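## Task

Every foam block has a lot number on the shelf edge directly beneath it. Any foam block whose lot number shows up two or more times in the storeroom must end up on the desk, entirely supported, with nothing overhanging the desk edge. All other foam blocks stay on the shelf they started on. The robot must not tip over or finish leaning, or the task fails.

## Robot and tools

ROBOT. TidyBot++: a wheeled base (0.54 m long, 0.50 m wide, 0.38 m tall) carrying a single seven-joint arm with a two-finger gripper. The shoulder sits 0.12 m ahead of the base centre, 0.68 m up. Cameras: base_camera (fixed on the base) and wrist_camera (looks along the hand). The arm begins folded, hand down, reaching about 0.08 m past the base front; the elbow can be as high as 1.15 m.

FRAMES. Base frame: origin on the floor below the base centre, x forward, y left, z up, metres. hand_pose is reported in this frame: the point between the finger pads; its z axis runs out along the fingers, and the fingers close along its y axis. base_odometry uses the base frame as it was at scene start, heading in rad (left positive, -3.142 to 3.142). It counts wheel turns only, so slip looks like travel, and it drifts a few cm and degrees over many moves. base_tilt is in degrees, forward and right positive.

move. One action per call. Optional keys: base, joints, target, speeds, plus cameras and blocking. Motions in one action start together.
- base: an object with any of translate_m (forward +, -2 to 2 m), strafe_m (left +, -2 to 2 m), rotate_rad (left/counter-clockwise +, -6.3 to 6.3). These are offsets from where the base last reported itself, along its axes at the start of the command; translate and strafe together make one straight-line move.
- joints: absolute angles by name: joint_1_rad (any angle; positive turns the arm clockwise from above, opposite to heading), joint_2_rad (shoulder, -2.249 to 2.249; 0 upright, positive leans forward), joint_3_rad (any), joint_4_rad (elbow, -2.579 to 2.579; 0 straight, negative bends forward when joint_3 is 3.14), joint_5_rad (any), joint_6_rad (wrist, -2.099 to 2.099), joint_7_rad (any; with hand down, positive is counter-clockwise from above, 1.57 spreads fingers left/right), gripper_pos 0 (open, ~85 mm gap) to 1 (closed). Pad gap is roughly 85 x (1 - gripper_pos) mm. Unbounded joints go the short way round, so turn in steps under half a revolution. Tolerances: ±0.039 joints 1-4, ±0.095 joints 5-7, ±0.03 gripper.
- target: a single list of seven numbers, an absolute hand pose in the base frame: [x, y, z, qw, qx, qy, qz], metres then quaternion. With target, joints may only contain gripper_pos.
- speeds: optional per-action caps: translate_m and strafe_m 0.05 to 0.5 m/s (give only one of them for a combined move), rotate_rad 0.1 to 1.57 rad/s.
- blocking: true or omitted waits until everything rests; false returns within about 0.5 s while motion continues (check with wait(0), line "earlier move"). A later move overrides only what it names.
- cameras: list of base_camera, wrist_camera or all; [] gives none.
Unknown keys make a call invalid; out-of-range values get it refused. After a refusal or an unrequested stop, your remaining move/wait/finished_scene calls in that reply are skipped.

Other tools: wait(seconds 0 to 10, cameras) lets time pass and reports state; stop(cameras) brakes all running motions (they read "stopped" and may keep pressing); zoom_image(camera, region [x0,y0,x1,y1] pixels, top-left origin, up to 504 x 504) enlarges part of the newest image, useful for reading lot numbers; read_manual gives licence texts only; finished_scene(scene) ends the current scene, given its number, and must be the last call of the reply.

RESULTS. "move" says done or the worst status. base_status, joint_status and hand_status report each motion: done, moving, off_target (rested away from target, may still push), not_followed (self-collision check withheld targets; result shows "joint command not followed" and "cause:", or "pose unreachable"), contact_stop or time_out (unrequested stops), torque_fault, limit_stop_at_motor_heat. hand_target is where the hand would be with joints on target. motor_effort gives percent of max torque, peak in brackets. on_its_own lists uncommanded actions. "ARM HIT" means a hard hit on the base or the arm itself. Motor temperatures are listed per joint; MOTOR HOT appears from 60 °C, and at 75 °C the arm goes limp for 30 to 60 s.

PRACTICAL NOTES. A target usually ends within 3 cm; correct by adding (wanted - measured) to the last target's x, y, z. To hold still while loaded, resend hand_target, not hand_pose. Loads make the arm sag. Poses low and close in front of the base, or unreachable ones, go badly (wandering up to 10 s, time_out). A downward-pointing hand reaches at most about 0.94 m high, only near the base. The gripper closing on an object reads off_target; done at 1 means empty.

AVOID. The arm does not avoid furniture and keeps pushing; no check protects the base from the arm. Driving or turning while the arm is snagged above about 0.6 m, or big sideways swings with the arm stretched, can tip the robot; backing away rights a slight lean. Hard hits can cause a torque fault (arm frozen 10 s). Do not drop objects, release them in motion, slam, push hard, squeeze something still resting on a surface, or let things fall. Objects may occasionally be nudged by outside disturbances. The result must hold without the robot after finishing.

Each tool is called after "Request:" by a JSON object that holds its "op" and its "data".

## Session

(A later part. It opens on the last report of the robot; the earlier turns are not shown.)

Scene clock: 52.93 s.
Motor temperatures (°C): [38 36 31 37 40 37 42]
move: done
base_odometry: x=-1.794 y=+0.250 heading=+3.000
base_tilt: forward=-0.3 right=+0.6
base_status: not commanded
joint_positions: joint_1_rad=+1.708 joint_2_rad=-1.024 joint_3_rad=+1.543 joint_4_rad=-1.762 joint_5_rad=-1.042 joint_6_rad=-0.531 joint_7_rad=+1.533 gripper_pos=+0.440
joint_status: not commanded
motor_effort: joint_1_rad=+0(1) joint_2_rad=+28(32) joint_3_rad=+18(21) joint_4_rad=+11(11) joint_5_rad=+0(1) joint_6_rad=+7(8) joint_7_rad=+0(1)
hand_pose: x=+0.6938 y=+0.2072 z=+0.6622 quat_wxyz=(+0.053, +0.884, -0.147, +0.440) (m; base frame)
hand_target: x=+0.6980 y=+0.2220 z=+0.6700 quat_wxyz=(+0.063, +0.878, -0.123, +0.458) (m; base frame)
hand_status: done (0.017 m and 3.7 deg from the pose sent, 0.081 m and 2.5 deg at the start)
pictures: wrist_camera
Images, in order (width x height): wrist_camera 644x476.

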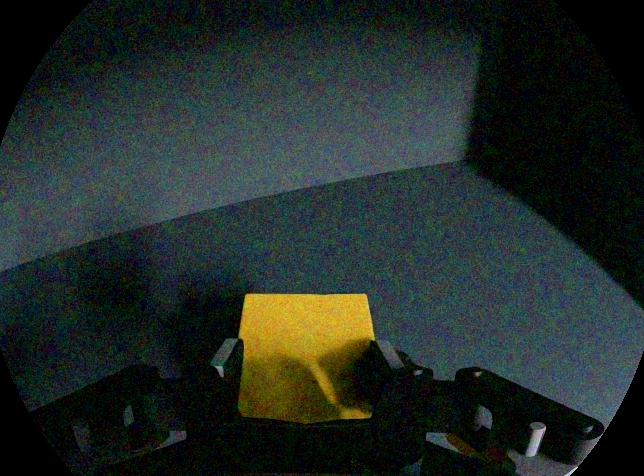

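Request:
{"op": "move", "data": {"base": {"translate_m": -0.6, "strafe_m": -0.1}, "cameras": ["wrist_camera"]}}

Request:
{"op": "move", "data": {"joints": {"joint_1_rad": 0, "joint_2_rad": -0.6, "joint_3_rad": 3.1416, "joint_4_rad": -2.5, "joint_5_rad": 0, "joint_6_rad": 0.2, "joint_7_rad": 1.5708}, "base": {"translate_m": -0.8, "strafe_m": -0.145}}}

Scene clock: 56.20 s.
Motor temperatures (°C): [38 36 31 37 40 37 42]
move: done
base_odometry: x=-1.185 y=+0.264 heading=+2.999
base_tilt: forward=-0.3 right=+0.6
base_status: done
joint_positions: joint_1_rad=+1.699 joint_2_rad=-1.024 joint_3_rad=+1.541 joint_4_rad=-1.757 joint_5_rad=-1.039 joint_6_rad=-0.530 joint_7_rad=+1.532 gripper_pos=+0.440
joint_status: not commanded
motor_effort: joint_1_rad=-1(3) joint_2_rad=+28(30) joint_3_rad=+18(19) joint_4_rad=+11(12) joint_5_rad=+1(1) joint_6_rad=+7(8) joint_7_rad=+0(1)
hand_pose: x=+0.6928 y=+0.2147 z=+0.6627 quat_wxyz=(+0.050, +0.885, -0.140, +0.441) (m; base frame)
hand_target: x=+0.6980 y=+0.2220 z=+0.6700 quat_wxyz=(+0.063, +0.878, -0.123, +0.458) (m; base frame)
hand_status: not commanded
pictures: wrist_camera
Images, in order (width x height): wrist_camera 644x476.

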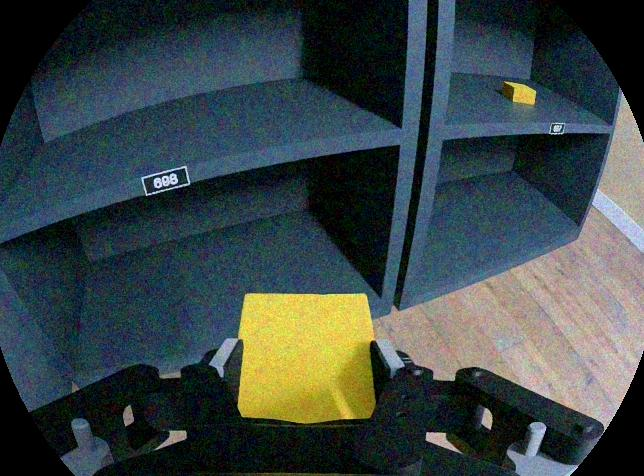

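Scene clock: 59.33 s.
Motor temperatures (°C): [38 36 31 37 40 37 42]
move: done
base_odometry: x=-0.373 y=+0.294 heading=+2.999
base_tilt: forward=-0.4 right=+0.6
base_status: done
joint_positions: joint_1_rad=+0.019 joint_2_rad=-0.616 joint_3_rad=+3.126 joint_4_rad=-2.471 joint_5_rad=-0.071 joint_6_rad=+0.141 joint_7_rad=+1.532 gripper_pos=+0.440
joint_status: all done
motor_effort: joint_1_rad=+0(4) joint_2_rad=+0(30) joint_3_rad=+1(19) joint_4_rad=+22(24) joint_5_rad=+1(2) joint_6_rad=+9(10) joint_7_rad=+0(1)
hand_pose: x=+0.4855 y=-0.0024 z=+0.8925 quat_wxyz=(-0.026, +0.755, -0.044, +0.654) (m; base frame)
hand_target: x=+0.4876 y=+0.0013 z=+0.8874 quat_wxyz=(+0.000, +0.751, +0.000, +0.660) (m; base frame)
hand_status: not commanded
pictures: base_camera, wrist_camera
Images, in order (width x height): base_camera 644x364, wrist_camera 644x476.

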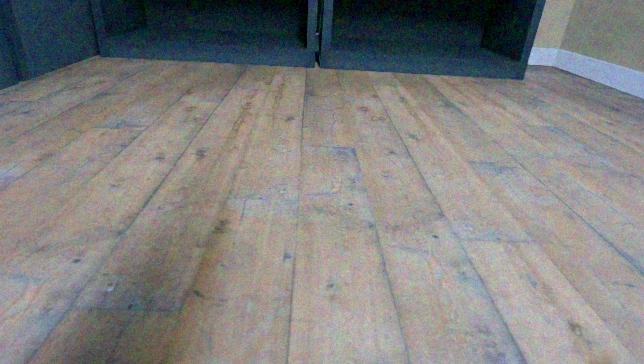

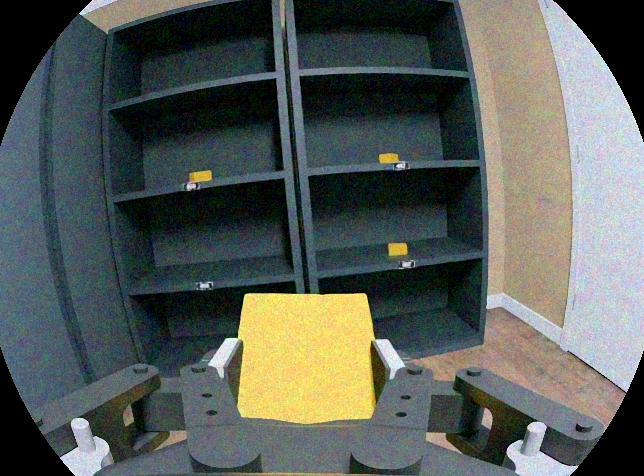

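Request:
{"op": "move", "data": {"base": {"rotate_rad": -1.57}}}

Scene clock: 61.77 s.
Motor temperatures (°C): [38 36 31 37 40 37 42]
move: done
base_odometry: x=-0.373 y=+0.294 heading=+1.430
base_tilt: forward=-0.4 right=+0.6
base_status: done
joint_positions: joint_1_rad=+0.015 joint_2_rad=-0.614 joint_3_rad=+3.132 joint_4_rad=-2.471 joint_5_rad=-0.069 joint_6_rad=+0.144 joint_7_rad=+1.532 gripper_pos=+0.440
joint_status: not commanded
motor_effort: joint_1_rad=+0(1) joint_2_rad=-1(1) joint_3_rad=+1(2) joint_4_rad=+22(23) joint_5_rad=+1(1) joint_6_rad=+9(10) joint_7_rad=+0(1)
hand_pose: x=+0.4860 y=-0.0034 z=+0.8926 quat_wxyz=(-0.027, +0.754, -0.045, +0.654) (m; base frame)
hand_target: x=+0.4876 y=+0.0013 z=+0.8874 quat_wxyz=(+0.000, +0.751, +0.000, +0.660) (m; base frame)
hand_status: not commanded
pictures: base_camera, wrist_camera
Images, in order (width x height): base_camera 644x364, wrist_camera 644x476.

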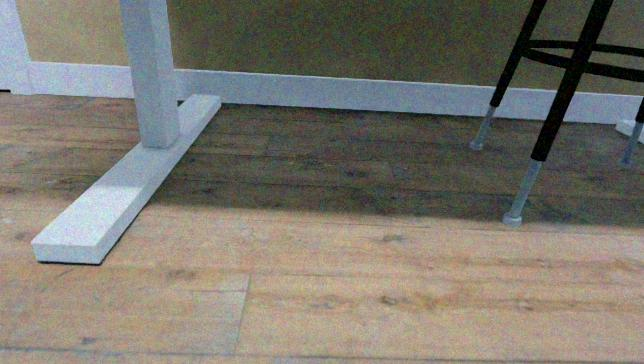

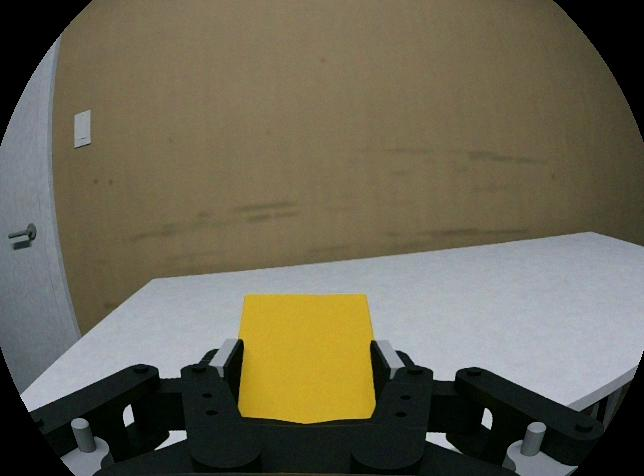

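Request:
{"op": "move", "data": {"joints": {"joint_1_rad": 0, "joint_2_rad": 0.34, "joint_3_rad": 3.1416, "joint_4_rad": -1.483, "joint_5_rad": 0.06, "joint_6_rad": -0.323, "joint_7_rad": 1.6}}}

Scene clock: 64.90 s.
Motor temperatures (°C): [38 36 31 37 40 37 42]
move: done
base_odometry: x=-0.373 y=+0.294 heading=+1.430
base_tilt: forward=-0.3 right=+0.6
base_status: not commanded
joint_positions: joint_1_rad=+0.015 joint_2_rad=+0.318 joint_3_rad=+3.132 joint_4_rad=-1.500 joint_5_rad=-0.010 joint_6_rad=-0.273 joint_7_rad=+1.557 gripper_pos=+0.440
joint_status: all done
motor_effort: joint_1_rad=+0(2) joint_2_rad=-32(34) joint_3_rad=+0(1) joint_4_rad=+22(24) joint_5_rad=+1(2) joint_6_rad=+8(10) joint_7_rad=+0(1)
hand_pose: x=+0.8254 y=-0.0029 z=+0.8499 quat_wxyz=(-0.007, +0.865, -0.013, +0.502) (m; base frame)
hand_target: x=+0.8250 y=-0.0046 z=+0.8309 quat_wxyz=(+0.029, +0.878, +0.033, +0.477) (m; base frame)
hand_status: not commanded
pictures: base_camera, wrist_camera
Images, in order (width x height): base_camera 644x364, wrist_camera 644x476.

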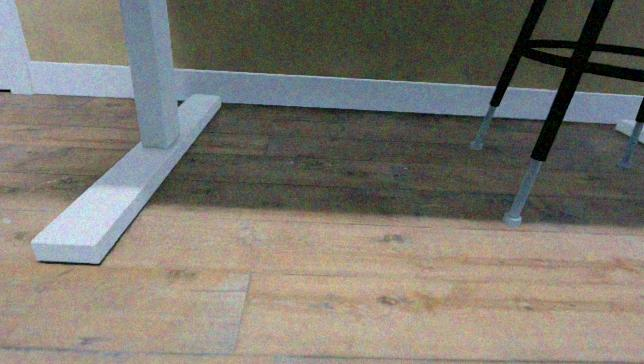

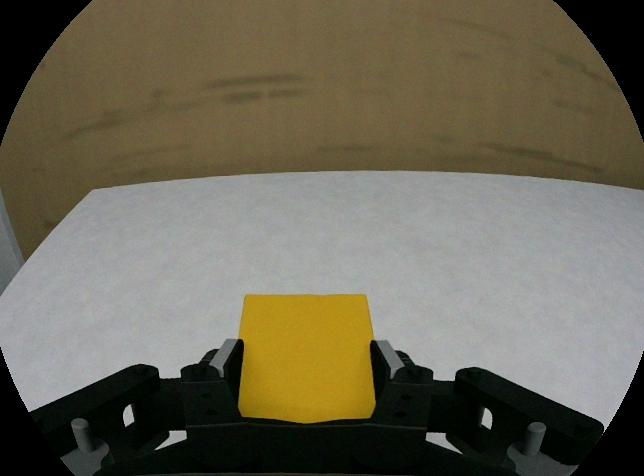

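Request:
{"op": "move", "data": {"joints": {"joint_2_rad": 0.364, "joint_4_rad": -1.564, "joint_6_rad": -0.24}, "cameras": ["wrist_camera"]}}

Request:
{"op": "move", "data": {"joints": {"joint_2_rad": 0.386, "joint_4_rad": -1.605, "joint_6_rad": -0.18}, "cameras": ["wrist_camera"]}}

Scene clock: 67.20 s.
Motor temperatures (°C): [38 36 31 37 40 37 42]
move: done
base_odometry: x=-0.373 y=+0.294 heading=+1.430
base_tilt: forward=-0.3 right=+0.6
base_status: not commanded
joint_positions: joint_1_rad=+0.015 joint_2_rad=+0.341 joint_3_rad=+3.132 joint_4_rad=-1.543 joint_5_rad=-0.009 joint_6_rad=-0.265 joint_7_rad=+1.557 gripper_pos=+0.440
joint_status: all done
motor_effort: joint_1_rad=+0(1) joint_2_rad=-32(34) joint_3_rad=+0(0) joint_4_rad=+21(23) joint_5_rad=+1(1) joint_6_rad=+7(9) joint_7_rad=+0(1)
hand_pose: x=+0.8194 y=-0.0029 z=+0.8117 quat_wxyz=(-0.006, +0.879, -0.013, +0.476) (m; base frame)
hand_target: x=+0.8208 y=-0.0031 z=+0.7901 quat_wxyz=(+0.027, +0.883, +0.035, +0.467) (m; base frame)
hand_status: not commanded
pictures: wrist_camera
Images, in order (width x height): wrist_camera 644x476.

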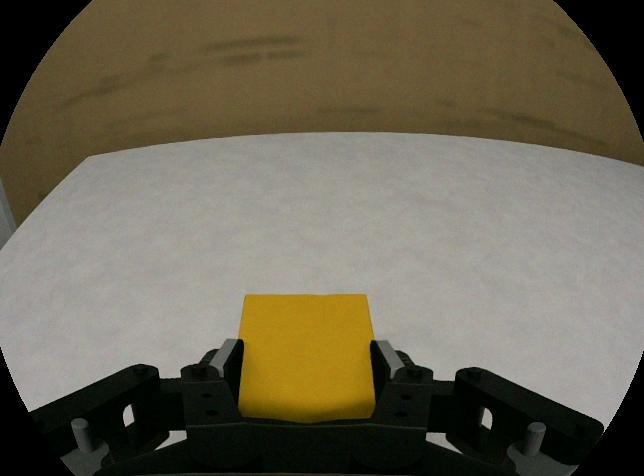

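Scene clock: 68.03 s.
Motor temperatures (°C): [38 36 31 37 40 37 42]
move: done
base_odometry: x=-0.373 y=+0.294 heading=+1.430
base_tilt: forward=-0.3 right=+0.6
base_status: not commanded
joint_positions: joint_1_rad=+0.015 joint_2_rad=+0.362 joint_3_rad=+3.132 joint_4_rad=-1.579 joint_5_rad=-0.009 joint_6_rad=-0.223 joint_7_rad=+1.557 gripper_pos=+0.440
joint_status: all done
motor_effort: joint_1_rad=+0(1) joint_2_rad=-33(35) joint_3_rad=+0(0) joint_4_rad=+21(22) joint_5_rad=+1(1) joint_6_rad=+7(8) joint_7_rad=+0(0)
hand_pose: x=+0.8189 y=-0.0030 z=+0.7874 quat_wxyz=(-0.006, +0.883, -0.013, +0.469) (m; base frame)
hand_target: x=+0.8213 y=-0.0020 z=+0.7676 quat_wxyz=(+0.025, +0.884, +0.037, +0.466) (m; base frame)
hand_status: not commanded
pictures: wrist_camera
Images, in order (width x height): wrist_camera 644x476.

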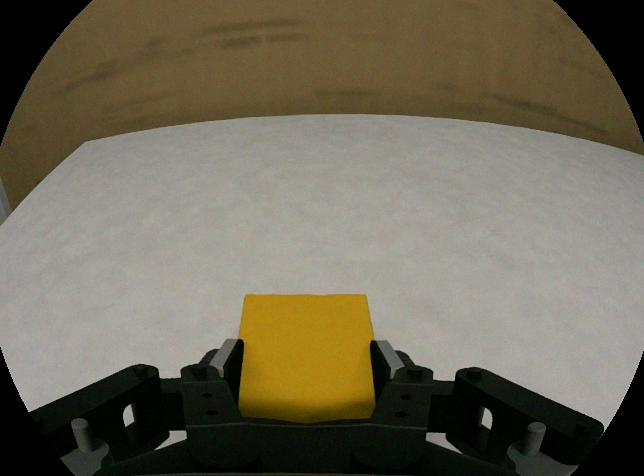

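Request:
{"op": "move", "data": {"joints": {"joint_2_rad": 0.398, "joint_4_rad": -1.627, "joint_6_rad": -0.146}, "cameras": []}}

Request:
{"op": "move", "data": {"joints": {"joint_2_rad": 0.41, "joint_4_rad": -1.65, "joint_6_rad": -0.112}, "cameras": ["wrist_camera"]}}

Scene clock: 68.83 s.
Motor temperatures (°C): [38 36 31 37 40 37 42]
move: done
base_odometry: x=-0.373 y=+0.294 heading=+1.430
base_tilt: forward=-0.3 right=+0.6
base_status: not commanded
joint_positions: joint_1_rad=+0.015 joint_2_rad=+0.368 joint_3_rad=+3.132 joint_4_rad=-1.600 joint_5_rad=-0.009 joint_6_rad=-0.193 joint_7_rad=+1.557 gripper_pos=+0.440
joint_status: all done
motor_effort: joint_1_rad=+0(1) joint_2_rad=-30(34) joint_3_rad=+0(0) joint_4_rad=+19(21) joint_5_rad=+1(1) joint_6_rad=+6(8) joint_7_rad=-1(1)
hand_pose: x=+0.8188 y=-0.0031 z=+0.7795 quat_wxyz=(-0.006, +0.882, -0.013, +0.471) (m; base frame)
hand_target: x=+0.8215 y=-0.0014 z=+0.7560 quat_wxyz=(+0.025, +0.884, +0.037, +0.466) (m; base frame)
hand_status: not commanded
pictures: none
No camera images: "cameras" was empty.

Scene clock: 69.60 s.
Motor temperatures (°C): [38 36 31 37 40 37 42]
move: off_target
base_odometry: x=-0.373 y=+0.294 heading=+1.430
base_tilt: forward=-0.3 right=+0.6
base_status: not commanded
joint_positions: joint_1_rad=+0.015 joint_2_rad=+0.369 joint_3_rad=+3.132 joint_4_rad=-1.617 joint_5_rad=-0.009 joint_6_rad=-0.157 joint_7_rad=+1.558 gripper_pos=+0.440
joint_status: joint_2_rad off_target (ended at +0.369, target +0.410); the others done
motor_effort: joint_1_rad=+0(1) joint_2_rad=-27(32) joint_3_rad=+0(1) joint_4_rad=+18(21) joint_5_rad=+1(1) joint_6_rad=+6(8) joint_7_rad=+0(1)
hand_pose: x=+0.8200 y=-0.0031 z=+0.7790 quat_wxyz=(-0.006, +0.878, -0.013, +0.479) (m; base frame)
hand_target: x=+0.8209 y=-0.0007 z=+0.7440 quat_wxyz=(+0.024, +0.884, +0.038, +0.466) (m; base frame)
hand_status: not commanded
pictures: wrist_camera
Images, in order (width x height): wrist_camera 644x476.

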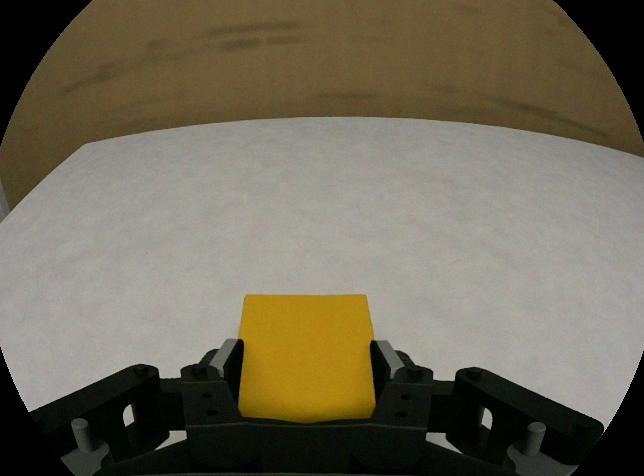

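Request:
{"op": "move", "data": {"joints": {"joint_2_rad": 0.4, "joint_4_rad": -1.63, "joint_6_rad": -0.14}, "cameras": []}}

Request:
{"op": "move", "data": {"joints": {"gripper_pos": 0.3}, "cameras": []}}

Request:
{"op": "move", "data": {"joints": {"gripper_pos": 0.05}, "cameras": ["wrist_camera"]}}

Request:
{"op": "move", "data": {"joints": {"joint_2_rad": 0.3, "joint_4_rad": -1.45, "joint_6_rad": -0.35}, "cameras": ["wrist_camera"]}}

Scene clock: 70.47 s.
Motor temperatures (°C): [38 36 31 37 40 37 42]
move: done
base_odometry: x=-0.373 y=+0.294 heading=+1.430
base_tilt: forward=-0.3 right=+0.6
base_status: not commanded
joint_positions: joint_1_rad=+0.015 joint_2_rad=+0.369 joint_3_rad=+3.132 joint_4_rad=-1.617 joint_5_rad=-0.009 joint_6_rad=-0.157 joint_7_rad=+1.558 gripper_pos=+0.440
joint_status: all done
motor_effort: joint_1_rad=+0(1) joint_2_rad=-29(30) joint_3_rad=+0(0) joint_4_rad=+20(20) joint_5_rad=+0(1) joint_6_rad=+7(8) joint_7_rad=+0(1)
hand_pose: x=+0.8201 y=-0.0031 z=+0.7792 quat_wxyz=(-0.006, +0.878, -0.013, +0.479) (m; base frame)
hand_target: x=+0.8217 y=-0.0013 z=+0.7545 quat_wxyz=(+0.024, +0.883, +0.037, +0.466) (m; base frame)
hand_status: not commanded
pictures: none
No camera images: "cameras" was empty.

Scene clock: 71.20 s.
Motor temperatures (°C): [38 36 31 37 40 37 42]
move: done
base_odometry: x=-0.373 y=+0.294 heading=+1.430
base_tilt: forward=-0.3 right=+0.6
base_status: not commanded
joint_positions: joint_1_rad=+0.015 joint_2_rad=+0.375 joint_3_rad=+3.132 joint_4_rad=-1.617 joint_5_rad=-0.009 joint_6_rad=-0.157 joint_7_rad=+1.558 gripper_pos=+0.300
joint_status: all done
motor_effort: joint_1_rad=+0(0) joint_2_rad=-33(34) joint_3_rad=+0(0) joint_4_rad=+20(21) joint_5_rad=+1(1) joint_6_rad=+8(8) joint_7_rad=+0(1)
hand_pose: x=+0.8207 y=-0.0031 z=+0.7748 quat_wxyz=(-0.006, +0.879, -0.013, +0.476) (m; base frame)
hand_target: x=+0.8217 y=-0.0013 z=+0.7545 quat_wxyz=(+0.024, +0.883, +0.037, +0.466) (m; base frame)
hand_status: not commanded
pictures: none
No camera images: "cameras" was empty.

Scene clock: 71.87 s.
Motor temperatures (°C): [38 36 31 37 40 37 42]
move: done
base_odometry: x=-0.373 y=+0.294 heading=+1.430
base_tilt: forward=-0.3 right=+0.6
base_status: not commanded
joint_positions: joint_1_rad=+0.015 joint_2_rad=+0.375 joint_3_rad=+3.132 joint_4_rad=-1.617 joint_5_rad=-0.009 joint_6_rad=-0.157 joint_7_rad=+1.558 gripper_pos=+0.050
joint_status: all done
motor_effort: joint_1_rad=+0(1) joint_2_rad=-33(33) joint_3_rad=+0(0) joint_4_rad=+20(21) joint_5_rad=+1(1) joint_6_rad=+8(8) joint_7_rad=+0(1)
hand_pose: x=+0.8207 y=-0.0031 z=+0.7748 quat_wxyz=(-0.006, +0.879, -0.013, +0.476) (m; base frame)
hand_target: x=+0.8217 y=-0.0013 z=+0.7545 quat_wxyz=(+0.024, +0.883, +0.037, +0.466) (m; base frame)
hand_status: not commanded
pictures: wrist_camera
Images, in order (width x height): wrist_camera 644x476.

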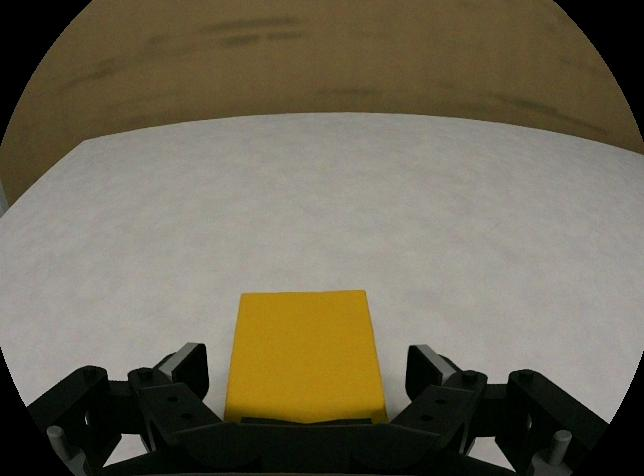

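Scene clock: 73.33 s.
Motor temperatures (°C): [38 36 31 37 40 37 42]
move: done
base_odometry: x=-0.373 y=+0.294 heading=+1.430
base_tilt: forward=-0.3 right=+0.6
base_status: not commanded
joint_positions: joint_1_rad=+0.015 joint_2_rad=+0.286 joint_3_rad=+3.132 joint_4_rad=-1.455 joint_5_rad=-0.009 joint_6_rad=-0.301 joint_7_rad=+1.558 gripper_pos=+0.050
joint_status: all done
motor_effort: joint_1_rad=+0(1) joint_2_rad=-30(36) joint_3_rad=+0(0) joint_4_rad=+22(23) joint_5_rad=+1(1) joint_6_rad=+8(9) joint_7_rad=+0(0)
hand_pose: x=+0.8247 y=-0.0027 z=+0.8910 quat_wxyz=(-0.006, +0.853, -0.012, +0.522) (m; base frame)
hand_target: x=+0.8214 y=-0.0051 z=+0.8708 quat_wxyz=(+0.030, +0.867, +0.032, +0.497) (m; base frame)
hand_status: not commanded
pictures: wrist_camera
Images, in order (width x height): wrist_camera 644x476.

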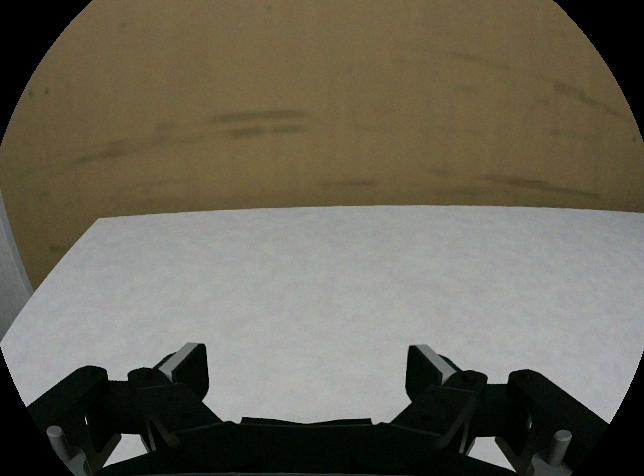

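Request:
{"op": "move", "data": {"joints": {"joint_2_rad": -0.6, "joint_4_rad": -2.5, "joint_6_rad": 0.2}, "cameras": ["wrist_camera"]}}

Request:
{"op": "move", "data": {"base": {"rotate_rad": 1.57}, "cameras": []}}

Request:
{"op": "move", "data": {"base": {"translate_m": 0.834, "strafe_m": 0.382}, "joints": {"joint_2_rad": -0.55, "joint_4_rad": -2.3, "joint_6_rad": 0.3}}}

Scene clock: 76.33 s.
Motor temperatures (°C): [38 36 31 37 40 37 42]
move: done
base_odometry: x=-0.373 y=+0.294 heading=+1.430
base_tilt: forward=-0.3 right=+0.6
base_status: not commanded
joint_positions: joint_1_rad=+0.015 joint_2_rad=-0.587 joint_3_rad=+3.132 joint_4_rad=-2.470 joint_5_rad=-0.009 joint_6_rad=+0.142 joint_7_rad=+1.558 gripper_pos=+0.050
joint_status: all done
motor_effort: joint_1_rad=+0(1) joint_2_rad=-1(32) joint_3_rad=+1(1) joint_4_rad=+21(23) joint_5_rad=+1(1) joint_6_rad=+9(10) joint_7_rad=+0(1)
hand_pose: x=+0.4920 y=-0.0007 z=+0.8828 quat_wxyz=(-0.002, +0.765, -0.010, +0.644) (m; base frame)
hand_target: x=+0.4876 y=+0.0051 z=+0.8872 quat_wxyz=(+0.025, +0.750, +0.037, +0.659) (m; base frame)
hand_status: not commanded
pictures: wrist_camera
Images, in order (width x height): wrist_camera 644x476.

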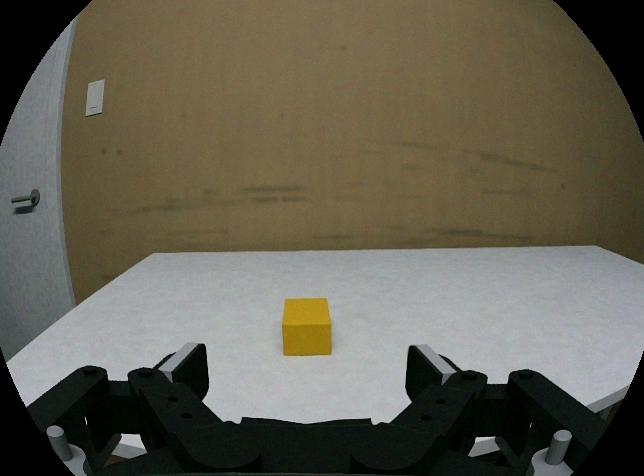

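Scene clock: 78.80 s.
Motor temperatures (°C): [38 36 31 37 40 37 42]
move: done
base_odometry: x=-0.373 y=+0.294 heading=+2.999
base_tilt: forward=-0.3 right=+0.6
base_status: done
joint_positions: joint_1_rad=+0.012 joint_2_rad=-0.587 joint_3_rad=+3.136 joint_4_rad=-2.470 joint_5_rad=-0.008 joint_6_rad=+0.145 joint_7_rad=+1.558 gripper_pos=+0.050
joint_status: not commanded
motor_effort: joint_1_rad=+0(1) joint_2_rad=-1(2) joint_3_rad=+1(2) joint_4_rad=+22(22) joint_5_rad=+1(1) joint_6_rad=+8(10) joint_7_rad=+0(1)
hand_pose: x=+0.4921 y=-0.0010 z=+0.8837 quat_wxyz=(-0.003, +0.764, -0.010, +0.645) (m; base frame)
hand_target: x=+0.4876 y=+0.0051 z=+0.8872 quat_wxyz=(+0.025, +0.750, +0.037, +0.659) (m; base frame)
hand_status: not commanded
pictures: none
No camera images: "cameras" was empty.

Scene clock: 81.93 s.
Motor temperatures (°C): [38 36 30 37 40 37 42]
move: done
base_odometry: x=-1.252 y=+0.034 heading=+3.000
base_tilt: forward=-0.3 right=+0.6
base_status: done
joint_positions: joint_1_rad=+0.012 joint_2_rad=-0.559 joint_3_rad=+3.136 joint_4_rad=-2.307 joint_5_rad=-0.008 joint_6_rad=+0.248 joint_7_rad=+1.558 gripper_pos=+0.050
joint_status: all done
motor_effort: joint_1_rad=+0(1) joint_2_rad=-2(4) joint_3_rad=+1(2) joint_4_rad=+22(24) joint_5_rad=+1(1) joint_6_rad=+9(10) joint_7_rad=+0(1)
hand_pose: x=+0.5157 y=-0.0010 z=+1.0052 quat_wxyz=(-0.003, +0.682, -0.009, +0.732) (m; base frame)
hand_target: x=+0.5174 y=+0.0069 z=+1.0218 quat_wxyz=(+0.026, +0.662, +0.035, +0.748) (m; base frame)
hand_status: not commanded
pictures: base_camera, wrist_camera
Images, in order (width x height): base_camera 644x364, wrist_camera 644x476.

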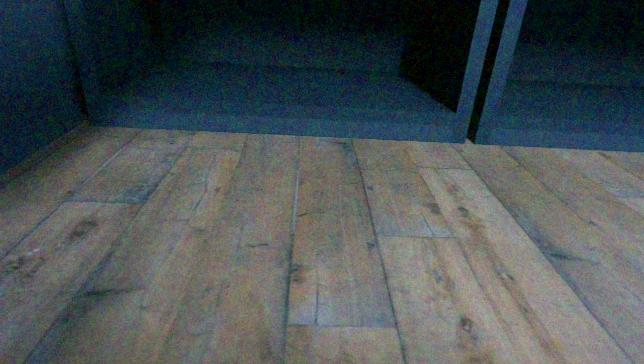

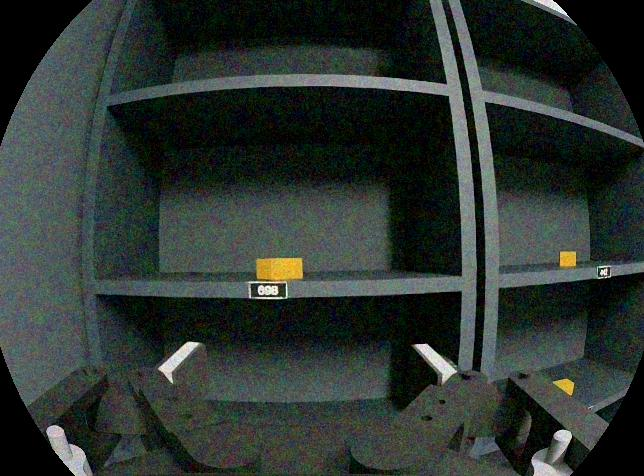

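Request:
{"op": "zoom_image", "data": {"camera": "wrist_camera", "region": [230, 240, 330, 310]}}

Request:
{"op": "zoom_image", "data": {"camera": "wrist_camera", "region": [540, 235, 644, 435]}}

Scaled by 5.040.

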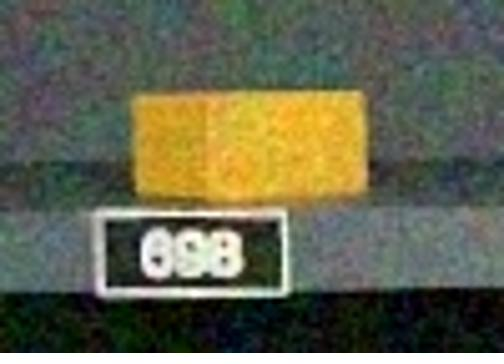

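Scaled by 2.520.

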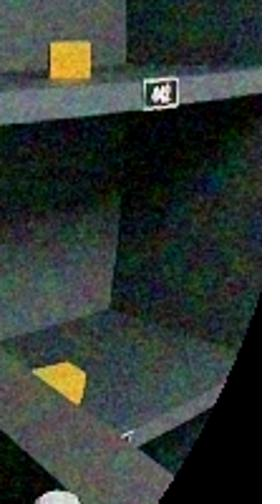

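Request:
{"op": "move", "data": {"target": [0.68, -0.03, 1.06, 0.256, 0.733, -0.365, 0.514], "joints": {"gripper_pos": 0}}}

Scene clock: 87.47 s.
Motor temperatures (°C): [38 36 30 37 40 37 42]
move: done
base_odometry: x=-1.252 y=+0.034 heading=+3.000
base_tilt: forward=-0.3 right=+0.6
base_status: not commanded
joint_positions: joint_1_rad=+2.098 joint_2_rad=-0.796 joint_3_rad=+2.049 joint_4_rad=-0.973 joint_5_rad=-0.365 joint_6_rad=-1.159 joint_7_rad=+1.127 gripper_pos=+0.000
joint_status: all done
motor_effort: joint_1_rad=+0(1) joint_2_rad=+26(27) joint_3_rad=+13(13) joint_4_rad=+11(24) joint_5_rad=+5(5) joint_6_rad=+7(10) joint_7_rad=+0(1)
hand_pose: x=+0.6618 y=-0.0540 z=+1.0906 quat_wxyz=(+0.290, +0.718, -0.352, +0.526) (m; base frame)
hand_target: x=+0.6800 y=-0.0300 z=+1.0600 quat_wxyz=(+0.256, +0.733, -0.365, +0.514) (m; base frame)
hand_status: done (0.043 m and 4.7 deg from the pose sent, 0.176 m and 57.2 deg at the start)
pictures: base_camera, wrist_camera
Images, in order (width x height): base_camera 644x364, wrist_camera 644x476.

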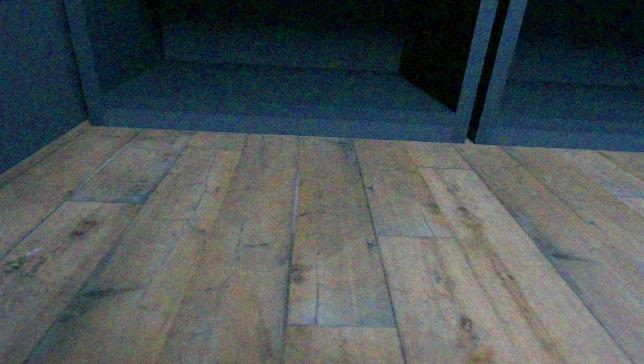

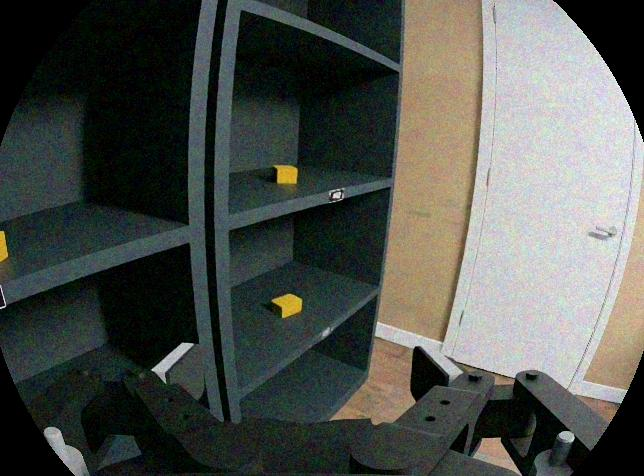

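Request:
{"op": "move", "data": {"target": [0.69, 0.06, 1.04, 0.256, 0.733, -0.365, 0.514], "cameras": ["wrist_camera"]}}

Scene clock: 89.17 s.
Motor temperatures (°C): [38 36 30 37 40 37 42]
move: done
base_odometry: x=-1.252 y=+0.035 heading=+3.000
base_tilt: forward=-0.3 right=+0.6
base_status: not commanded
joint_positions: joint_1_rad=+2.101 joint_2_rad=-0.913 joint_3_rad=+2.074 joint_4_rad=-0.806 joint_5_rad=-0.437 joint_6_rad=-1.344 joint_7_rad=+1.009 gripper_pos=+0.000
joint_status: not commanded
motor_effort: joint_1_rad=-1(2) joint_2_rad=+32(35) joint_3_rad=+13(14) joint_4_rad=+7(12) joint_5_rad=+6(6) joint_6_rad=+7(8) joint_7_rad=+0(1)
hand_pose: x=+0.6853 y=+0.0445 z=+1.0611 quat_wxyz=(+0.286, +0.723, -0.346, +0.525) (m; base frame)
hand_target: x=+0.6900 y=+0.0600 z=+1.0400 quat_wxyz=(+0.256, +0.733, -0.365, +0.514) (m; base frame)
hand_status: done (0.027 m and 4.4 deg from the pose sent, 0.128 m and 4.7 deg at the start)
pictures: wrist_camera
Images, in order (width x height): wrist_camera 644x476.

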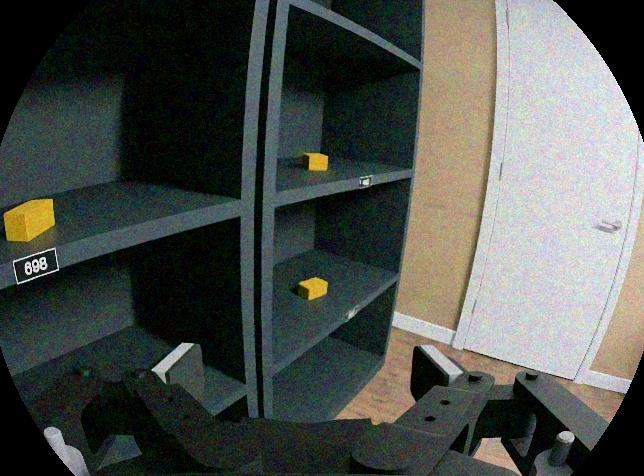

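Request:
{"op": "move", "data": {"base": {"translate_m": 0.36, "strafe_m": 0.12}, "speeds": {"translate_m": 0.3}}}

Scene clock: 91.53 s.
Motor temperatures (°C): [38 36 30 37 40 37 42]
move: done
base_odometry: x=-1.626 y=-0.034 heading=+3.001
base_tilt: forward=-0.3 right=+0.6
base_status: done
joint_positions: joint_1_rad=+2.101 joint_2_rad=-0.913 joint_3_rad=+2.076 joint_4_rad=-0.806 joint_5_rad=-0.438 joint_6_rad=-1.348 joint_7_rad=+1.008 gripper_pos=+0.000
joint_status: not commanded
motor_effort: joint_1_rad=-1(1) joint_2_rad=+32(35) joint_3_rad=+13(14) joint_4_rad=+7(8) joint_5_rad=+6(6) joint_6_rad=+8(8) joint_7_rad=+0(1)
hand_pose: x=+0.6841 y=+0.0440 z=+1.0608 quat_wxyz=(+0.286, +0.723, -0.348, +0.524) (m; base frame)
hand_target: x=+0.6900 y=+0.0600 z=+1.0400 quat_wxyz=(+0.256, +0.733, -0.365, +0.514) (m; base frame)
hand_status: not commanded
pictures: base_camera, wrist_camera
Images, in order (width x height): base_camera 644x364, wrist_camera 644x476.

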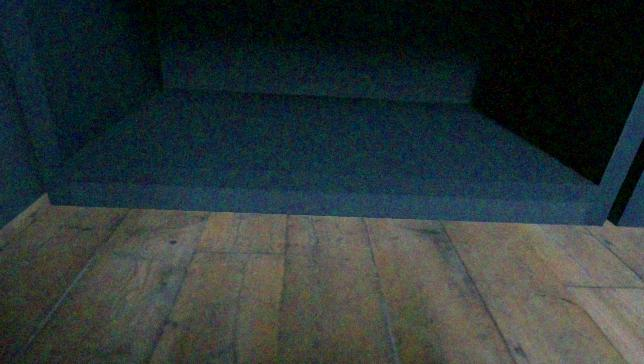

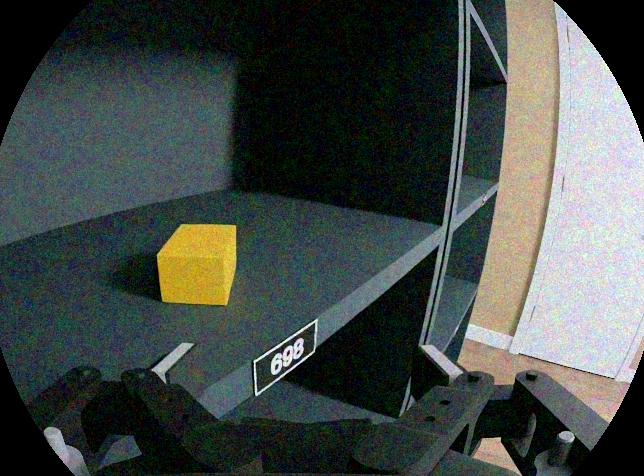

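Request:
{"op": "move", "data": {"base": {"translate_m": 0.066, "strafe_m": 0.048}, "speeds": {"translate_m": 0.15}, "cameras": ["wrist_camera"]}}

Scene clock: 94.27 s.
Motor temperatures (°C): [38 36 30 37 40 37 42]
move: done
base_odometry: x=-1.698 y=-0.072 heading=+3.000
base_tilt: forward=-0.3 right=+0.6
base_status: done
joint_positions: joint_1_rad=+2.101 joint_2_rad=-0.913 joint_3_rad=+2.078 joint_4_rad=-0.806 joint_5_rad=-0.439 joint_6_rad=-1.349 joint_7_rad=+1.008 gripper_pos=+0.000
joint_status: not commanded
motor_effort: joint_1_rad=+0(3) joint_2_rad=+32(35) joint_3_rad=+13(14) joint_4_rad=+7(8) joint_5_rad=+5(6) joint_6_rad=+7(8) joint_7_rad=+0(1)
hand_pose: x=+0.6837 y=+0.0438 z=+1.0609 quat_wxyz=(+0.286, +0.723, -0.349, +0.524) (m; base frame)
hand_target: x=+0.6900 y=+0.0600 z=+1.0400 quat_wxyz=(+0.256, +0.733, -0.365, +0.514) (m; base frame)
hand_status: not commanded
pictures: wrist_camera
Images, in order (width x height): wrist_camera 644x476.

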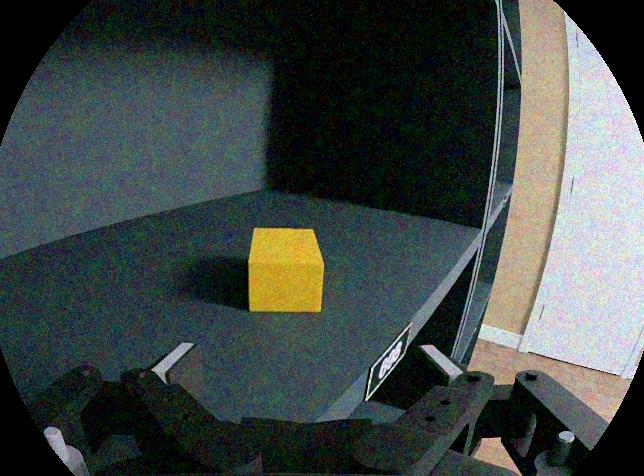

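Request:
{"op": "move", "data": {"base": {"translate_m": 0.097, "strafe_m": -0.107}, "speeds": {"translate_m": 0.1}, "cameras": ["wrist_camera"]}}

Scene clock: 96.57 s.
Motor temperatures (°C): [38 36 30 37 40 37 42]
move: done
base_odometry: x=-1.779 y=+0.048 heading=+3.001
base_tilt: forward=-0.3 right=+0.6
base_status: done
joint_positions: joint_1_rad=+2.105 joint_2_rad=-0.913 joint_3_rad=+2.078 joint_4_rad=-0.805 joint_5_rad=-0.439 joint_6_rad=-1.350 joint_7_rad=+1.008 gripper_pos=+0.000
joint_status: not commanded
motor_effort: joint_1_rad=+0(4) joint_2_rad=+32(33) joint_3_rad=+13(13) joint_4_rad=+7(8) joint_5_rad=+6(6) joint_6_rad=+7(8) joint_7_rad=+0(1)
hand_pose: x=+0.6840 y=+0.0420 z=+1.0610 quat_wxyz=(+0.287, +0.722, -0.350, +0.523) (m; base frame)
hand_target: x=+0.6900 y=+0.0600 z=+1.0400 quat_wxyz=(+0.256, +0.733, -0.365, +0.514) (m; base frame)
hand_status: not commanded
pictures: wrist_camera
Images, in order (width x height): wrist_camera 644x476.

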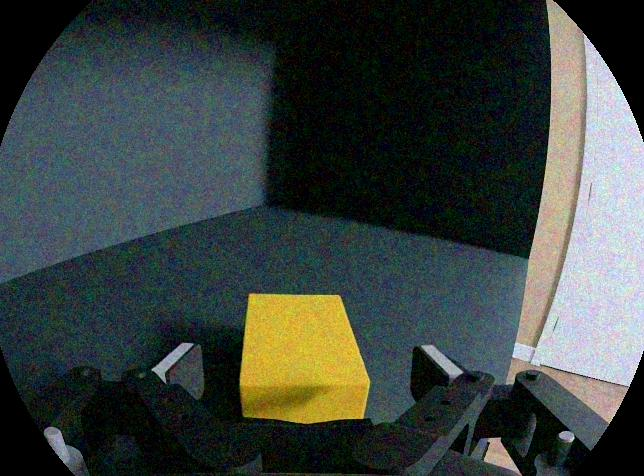

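Request:
{"op": "move", "data": {"target": [0.69, 0.06, 1.05, 0.256, 0.733, -0.365, 0.514], "cameras": []}}

Request:
{"op": "move", "data": {"base": {"translate_m": 0.024, "strafe_m": -0.031}, "speeds": {"translate_m": 0.1}, "cameras": ["wrist_camera"]}}

Scene clock: 97.63 s.
Motor temperatures (°C): [38 36 30 37 40 37 42]
move: done
base_odometry: x=-1.779 y=+0.048 heading=+3.001
base_tilt: forward=-0.3 right=+0.6
base_status: not commanded
joint_positions: joint_1_rad=+2.114 joint_2_rad=-0.909 joint_3_rad=+2.078 joint_4_rad=-0.758 joint_5_rad=-0.443 joint_6_rad=-1.377 joint_7_rad=+1.008 gripper_pos=+0.000
joint_status: not commanded
motor_effort: joint_1_rad=-1(1) joint_2_rad=+32(34) joint_3_rad=+12(13) joint_4_rad=+6(8) joint_5_rad=+6(6) joint_6_rad=+7(7) joint_7_rad=+0(0)
hand_pose: x=+0.6857 y=+0.0518 z=+1.0668 quat_wxyz=(+0.290, +0.723, -0.343, +0.525) (m; base frame)
hand_target: x=+0.6900 y=+0.0600 z=+1.0500 quat_wxyz=(+0.256, +0.733, -0.365, +0.514) (m; base frame)
hand_status: done (0.019 m and 4.9 deg from the pose sent, 0.022 m and 4.3 deg at the start)
pictures: none
No camera images: "cameras" was empty.

Scene clock: 98.60 s.
Motor temperatures (°C): [38 36 30 37 40 37 42]
move: done
base_odometry: x=-1.799 y=+0.082 heading=+3.001
base_tilt: forward=-0.3 right=+0.6
base_status: done
joint_positions: joint_1_rad=+2.125 joint_2_rad=-0.908 joint_3_rad=+2.078 joint_4_rad=-0.756 joint_5_rad=-0.443 joint_6_rad=-1.378 joint_7_rad=+1.008 gripper_pos=+0.000
joint_status: not commanded
motor_effort: joint_1_rad=+0(3) joint_2_rad=+33(35) joint_3_rad=+12(13) joint_4_rad=+6(8) joint_5_rad=+6(6) joint_6_rad=+7(8) joint_7_rad=+0(1)
hand_pose: x=+0.6863 y=+0.0461 z=+1.0674 quat_wxyz=(+0.292, +0.722, -0.346, +0.524) (m; base frame)
hand_target: x=+0.6900 y=+0.0600 z=+1.0500 quat_wxyz=(+0.256, +0.733, -0.365, +0.514) (m; base frame)
hand_status: not commanded
pictures: wrist_camera
Images, in order (width x height): wrist_camera 644x476.

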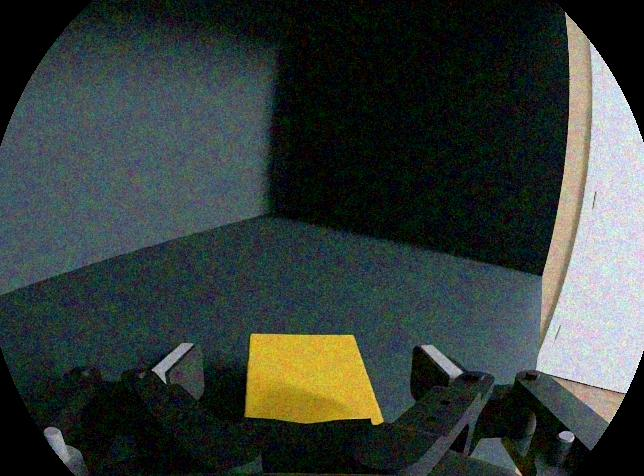

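Request:
{"op": "move", "data": {"base": {"translate_m": -0.016, "strafe_m": 0.02}, "speeds": {"translate_m": 0.1}, "cameras": []}}

Request:
{"op": "move", "data": {"joints": {"gripper_pos": 0.4}, "cameras": ["wrist_camera"]}}

Scene clock: 99.60 s.
Motor temperatures (°C): [38 36 30 37 40 37 42]
move: done
base_odometry: x=-1.786 y=+0.059 heading=+3.001
base_tilt: forward=-0.3 right=+0.6
base_status: done
joint_positions: joint_1_rad=+2.123 joint_2_rad=-0.907 joint_3_rad=+2.078 joint_4_rad=-0.754 joint_5_rad=-0.444 joint_6_rad=-1.379 joint_7_rad=+1.008 gripper_pos=+0.000
joint_status: not commanded
motor_effort: joint_1_rad=+0(3) joint_2_rad=+33(34) joint_3_rad=+12(13) joint_4_rad=+6(7) joint_5_rad=+6(6) joint_6_rad=+7(7) joint_7_rad=+0(1)
hand_pose: x=+0.6862 y=+0.0478 z=+1.0678 quat_wxyz=(+0.291, +0.722, -0.345, +0.524) (m; base frame)
hand_target: x=+0.6900 y=+0.0600 z=+1.0500 quat_wxyz=(+0.256, +0.733, -0.365, +0.514) (m; base frame)
hand_status: not commanded
pictures: none
No camera images: "cameras" was empty.

Scene clock: 100.37 s.
Motor temperatures (°C): [38 36 30 37 40 37 42]
move: done
base_odometry: x=-1.786 y=+0.059 heading=+3.001
base_tilt: forward=-0.3 right=+0.6
base_status: not commanded
joint_positions: joint_1_rad=+2.123 joint_2_rad=-0.907 joint_3_rad=+2.078 joint_4_rad=-0.754 joint_5_rad=-0.444 joint_6_rad=-1.379 joint_7_rad=+1.008 gripper_pos=+0.400
joint_status: all done
motor_effort: joint_1_rad=-1(1) joint_2_rad=+32(33) joint_3_rad=+12(12) joint_4_rad=+6(7) joint_5_rad=+6(6) joint_6_rad=+7(8) joint_7_rad=+0(1)
hand_pose: x=+0.6862 y=+0.0478 z=+1.0678 quat_wxyz=(+0.291, +0.722, -0.345, +0.524) (m; base frame)
hand_target: x=+0.6900 y=+0.0600 z=+1.0500 quat_wxyz=(+0.256, +0.733, -0.365, +0.514) (m; base frame)
hand_status: not commanded
pictures: wrist_camera
Images, in order (width x height): wrist_camera 644x476.

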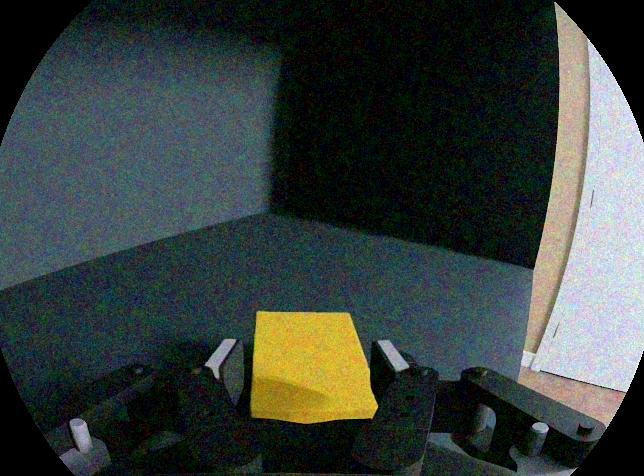

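Request:
{"op": "move", "data": {"joints": {"gripper_pos": 0.6}, "cameras": ["wrist_camera"]}}

Scene clock: 102.97 s.
Motor temperatures (°C): [38 36 30 37 40 37 42]
move: done
base_odometry: x=-1.786 y=+0.059 heading=+3.001
base_tilt: forward=-0.3 right=+0.6
base_status: not commanded
joint_positions: joint_1_rad=+2.123 joint_2_rad=-0.907 joint_3_rad=+2.078 joint_4_rad=-0.754 joint_5_rad=-0.444 joint_6_rad=-1.379 joint_7_rad=+1.008 gripper_pos=+0.600
joint_status: all done
motor_effort: joint_1_rad=+0(1) joint_2_rad=+33(33) joint_3_rad=+12(12) joint_4_rad=+5(7) joint_5_rad=+6(6) joint_6_rad=+7(7) joint_7_rad=+0(0)
hand_pose: x=+0.6862 y=+0.0478 z=+1.0678 quat_wxyz=(+0.291, +0.722, -0.345, +0.524) (m; base frame)
hand_target: x=+0.6900 y=+0.0600 z=+1.0500 quat_wxyz=(+0.256, +0.733, -0.365, +0.514) (m; base frame)
hand_status: not commanded
pictures: wrist_camera
Images, in order (width x height): wrist_camera 644x476.

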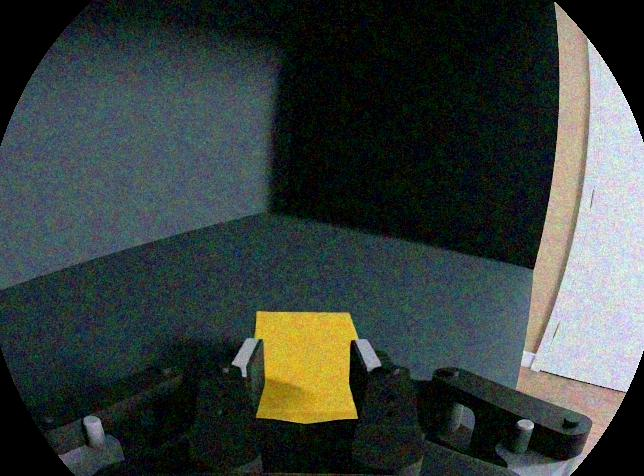

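Request:
{"op": "move", "data": {"joints": {"gripper_pos": 0}, "cameras": []}}

Request:
{"op": "move", "data": {"target": [0.688, 0.062, 1.022, 0.233, 0.763, -0.380, 0.468], "cameras": ["wrist_camera"]}}

Scene clock: 104.20 s.
Motor temperatures (°C): [38 36 30 37 40 37 42]
move: done
base_odometry: x=-1.786 y=+0.059 heading=+3.001
base_tilt: forward=-0.3 right=+0.6
base_status: not commanded
joint_positions: joint_1_rad=+2.123 joint_2_rad=-0.907 joint_3_rad=+2.078 joint_4_rad=-0.754 joint_5_rad=-0.444 joint_6_rad=-1.379 joint_7_rad=+1.008 gripper_pos=+0.000
joint_status: all done
motor_effort: joint_1_rad=+0(1) joint_2_rad=+33(33) joint_3_rad=+12(12) joint_4_rad=+6(7) joint_5_rad=+6(6) joint_6_rad=+7(8) joint_7_rad=+0(1)
hand_pose: x=+0.6862 y=+0.0478 z=+1.0678 quat_wxyz=(+0.291, +0.722, -0.345, +0.524) (m; base frame)
hand_target: x=+0.6900 y=+0.0600 z=+1.0500 quat_wxyz=(+0.256, +0.733, -0.365, +0.514) (m; base frame)
hand_status: not commanded
pictures: none
No camera images: "cameras" was empty.

Scene clock: 104.90 s.
Motor temperatures (°C): [38 36 30 37 40 37 42]
move: done
base_odometry: x=-1.786 y=+0.059 heading=+3.001
base_tilt: forward=-0.3 right=+0.6
base_status: not commanded
joint_positions: joint_1_rad=+2.151 joint_2_rad=-0.890 joint_3_rad=+2.066 joint_4_rad=-0.720 joint_5_rad=-0.508 joint_6_rad=-1.485 joint_7_rad=+1.008 gripper_pos=+0.000
joint_status: not commanded
motor_effort: joint_1_rad=+0(2) joint_2_rad=+33(33) joint_3_rad=+12(12) joint_4_rad=+5(7) joint_5_rad=+6(6) joint_6_rad=+7(7) joint_7_rad=+0(1)
hand_pose: x=+0.6816 y=+0.0500 z=+1.0418 quat_wxyz=(+0.267, +0.749, -0.365, +0.484) (m; base frame)
hand_target: x=+0.6880 y=+0.0620 z=+1.0220 quat_wxyz=(+0.233, +0.763, -0.380, +0.468) (m; base frame)
hand_status: done (0.024 m and 4.9 deg from the pose sent, 0.048 m and 11.1 deg at the start)
pictures: wrist_camera
Images, in order (width x height): wrist_camera 644x476.

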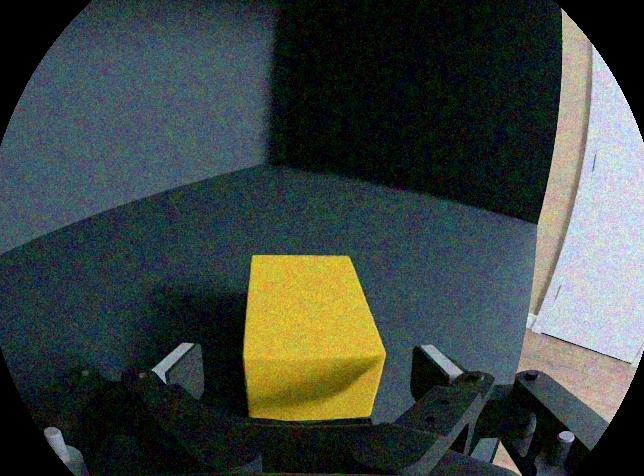

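Request:
{"op": "move", "data": {"target": [0.688, 0.062, 1.012, 0.233, 0.763, -0.380, 0.468], "cameras": []}}

Request:
{"op": "move", "data": {"base": {"translate_m": 0.022, "strafe_m": -0.032}, "speeds": {"translate_m": 0.1}, "cameras": ["wrist_camera"]}}

Scene clock: 105.97 s.
Motor temperatures (°C): [38 36 30 37 40 37 42]
move: done
base_odometry: x=-1.786 y=+0.059 heading=+3.001
base_tilt: forward=-0.3 right=+0.6
base_status: not commanded
joint_positions: joint_1_rad=+2.146 joint_2_rad=-0.890 joint_3_rad=+2.061 joint_4_rad=-0.742 joint_5_rad=-0.508 joint_6_rad=-1.485 joint_7_rad=+1.008 gripper_pos=+0.000
joint_status: not commanded
motor_effort: joint_1_rad=-1(2) joint_2_rad=+32(33) joint_3_rad=+12(12) joint_4_rad=+5(8) joint_5_rad=+5(6) joint_6_rad=+6(7) joint_7_rad=+0(1)
hand_pose: x=+0.6793 y=+0.0462 z=+1.0345 quat_wxyz=(+0.264, +0.752, -0.371, +0.476) (m; base frame)
hand_target: x=+0.6880 y=+0.0620 z=+1.0120 quat_wxyz=(+0.233, +0.763, -0.380, +0.468) (m; base frame)
hand_status: done (0.029 m and 4.0 deg from the pose sent, 0.033 m and 4.9 deg at the start)
pictures: none
No camera images: "cameras" was empty.

Scene clock: 106.93 s.
Motor temperatures (°C): [38 36 30 37 40 37 42]
move: done
base_odometry: x=-1.804 y=+0.094 heading=+3.001
base_tilt: forward=-0.3 right=+0.6
base_status: done
joint_positions: joint_1_rad=+2.142 joint_2_rad=-0.890 joint_3_rad=+2.061 joint_4_rad=-0.742 joint_5_rad=-0.508 joint_6_rad=-1.485 joint_7_rad=+1.008 gripper_pos=+0.000
joint_status: not commanded
motor_effort: joint_1_rad=+0(4) joint_2_rad=+33(35) joint_3_rad=+12(12) joint_4_rad=+6(7) joint_5_rad=+5(6) joint_6_rad=+7(7) joint_7_rad=+0(1)
hand_pose: x=+0.6790 y=+0.0488 z=+1.0345 quat_wxyz=(+0.263, +0.753, -0.370, +0.477) (m; base frame)
hand_target: x=+0.6880 y=+0.0620 z=+1.0120 quat_wxyz=(+0.233, +0.763, -0.380, +0.468) (m; base frame)
hand_status: not commanded
pictures: wrist_camera
Images, in order (width x height): wrist_camera 644x476.

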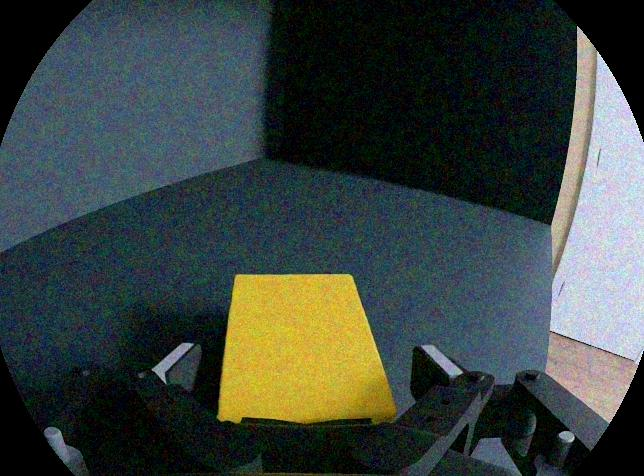

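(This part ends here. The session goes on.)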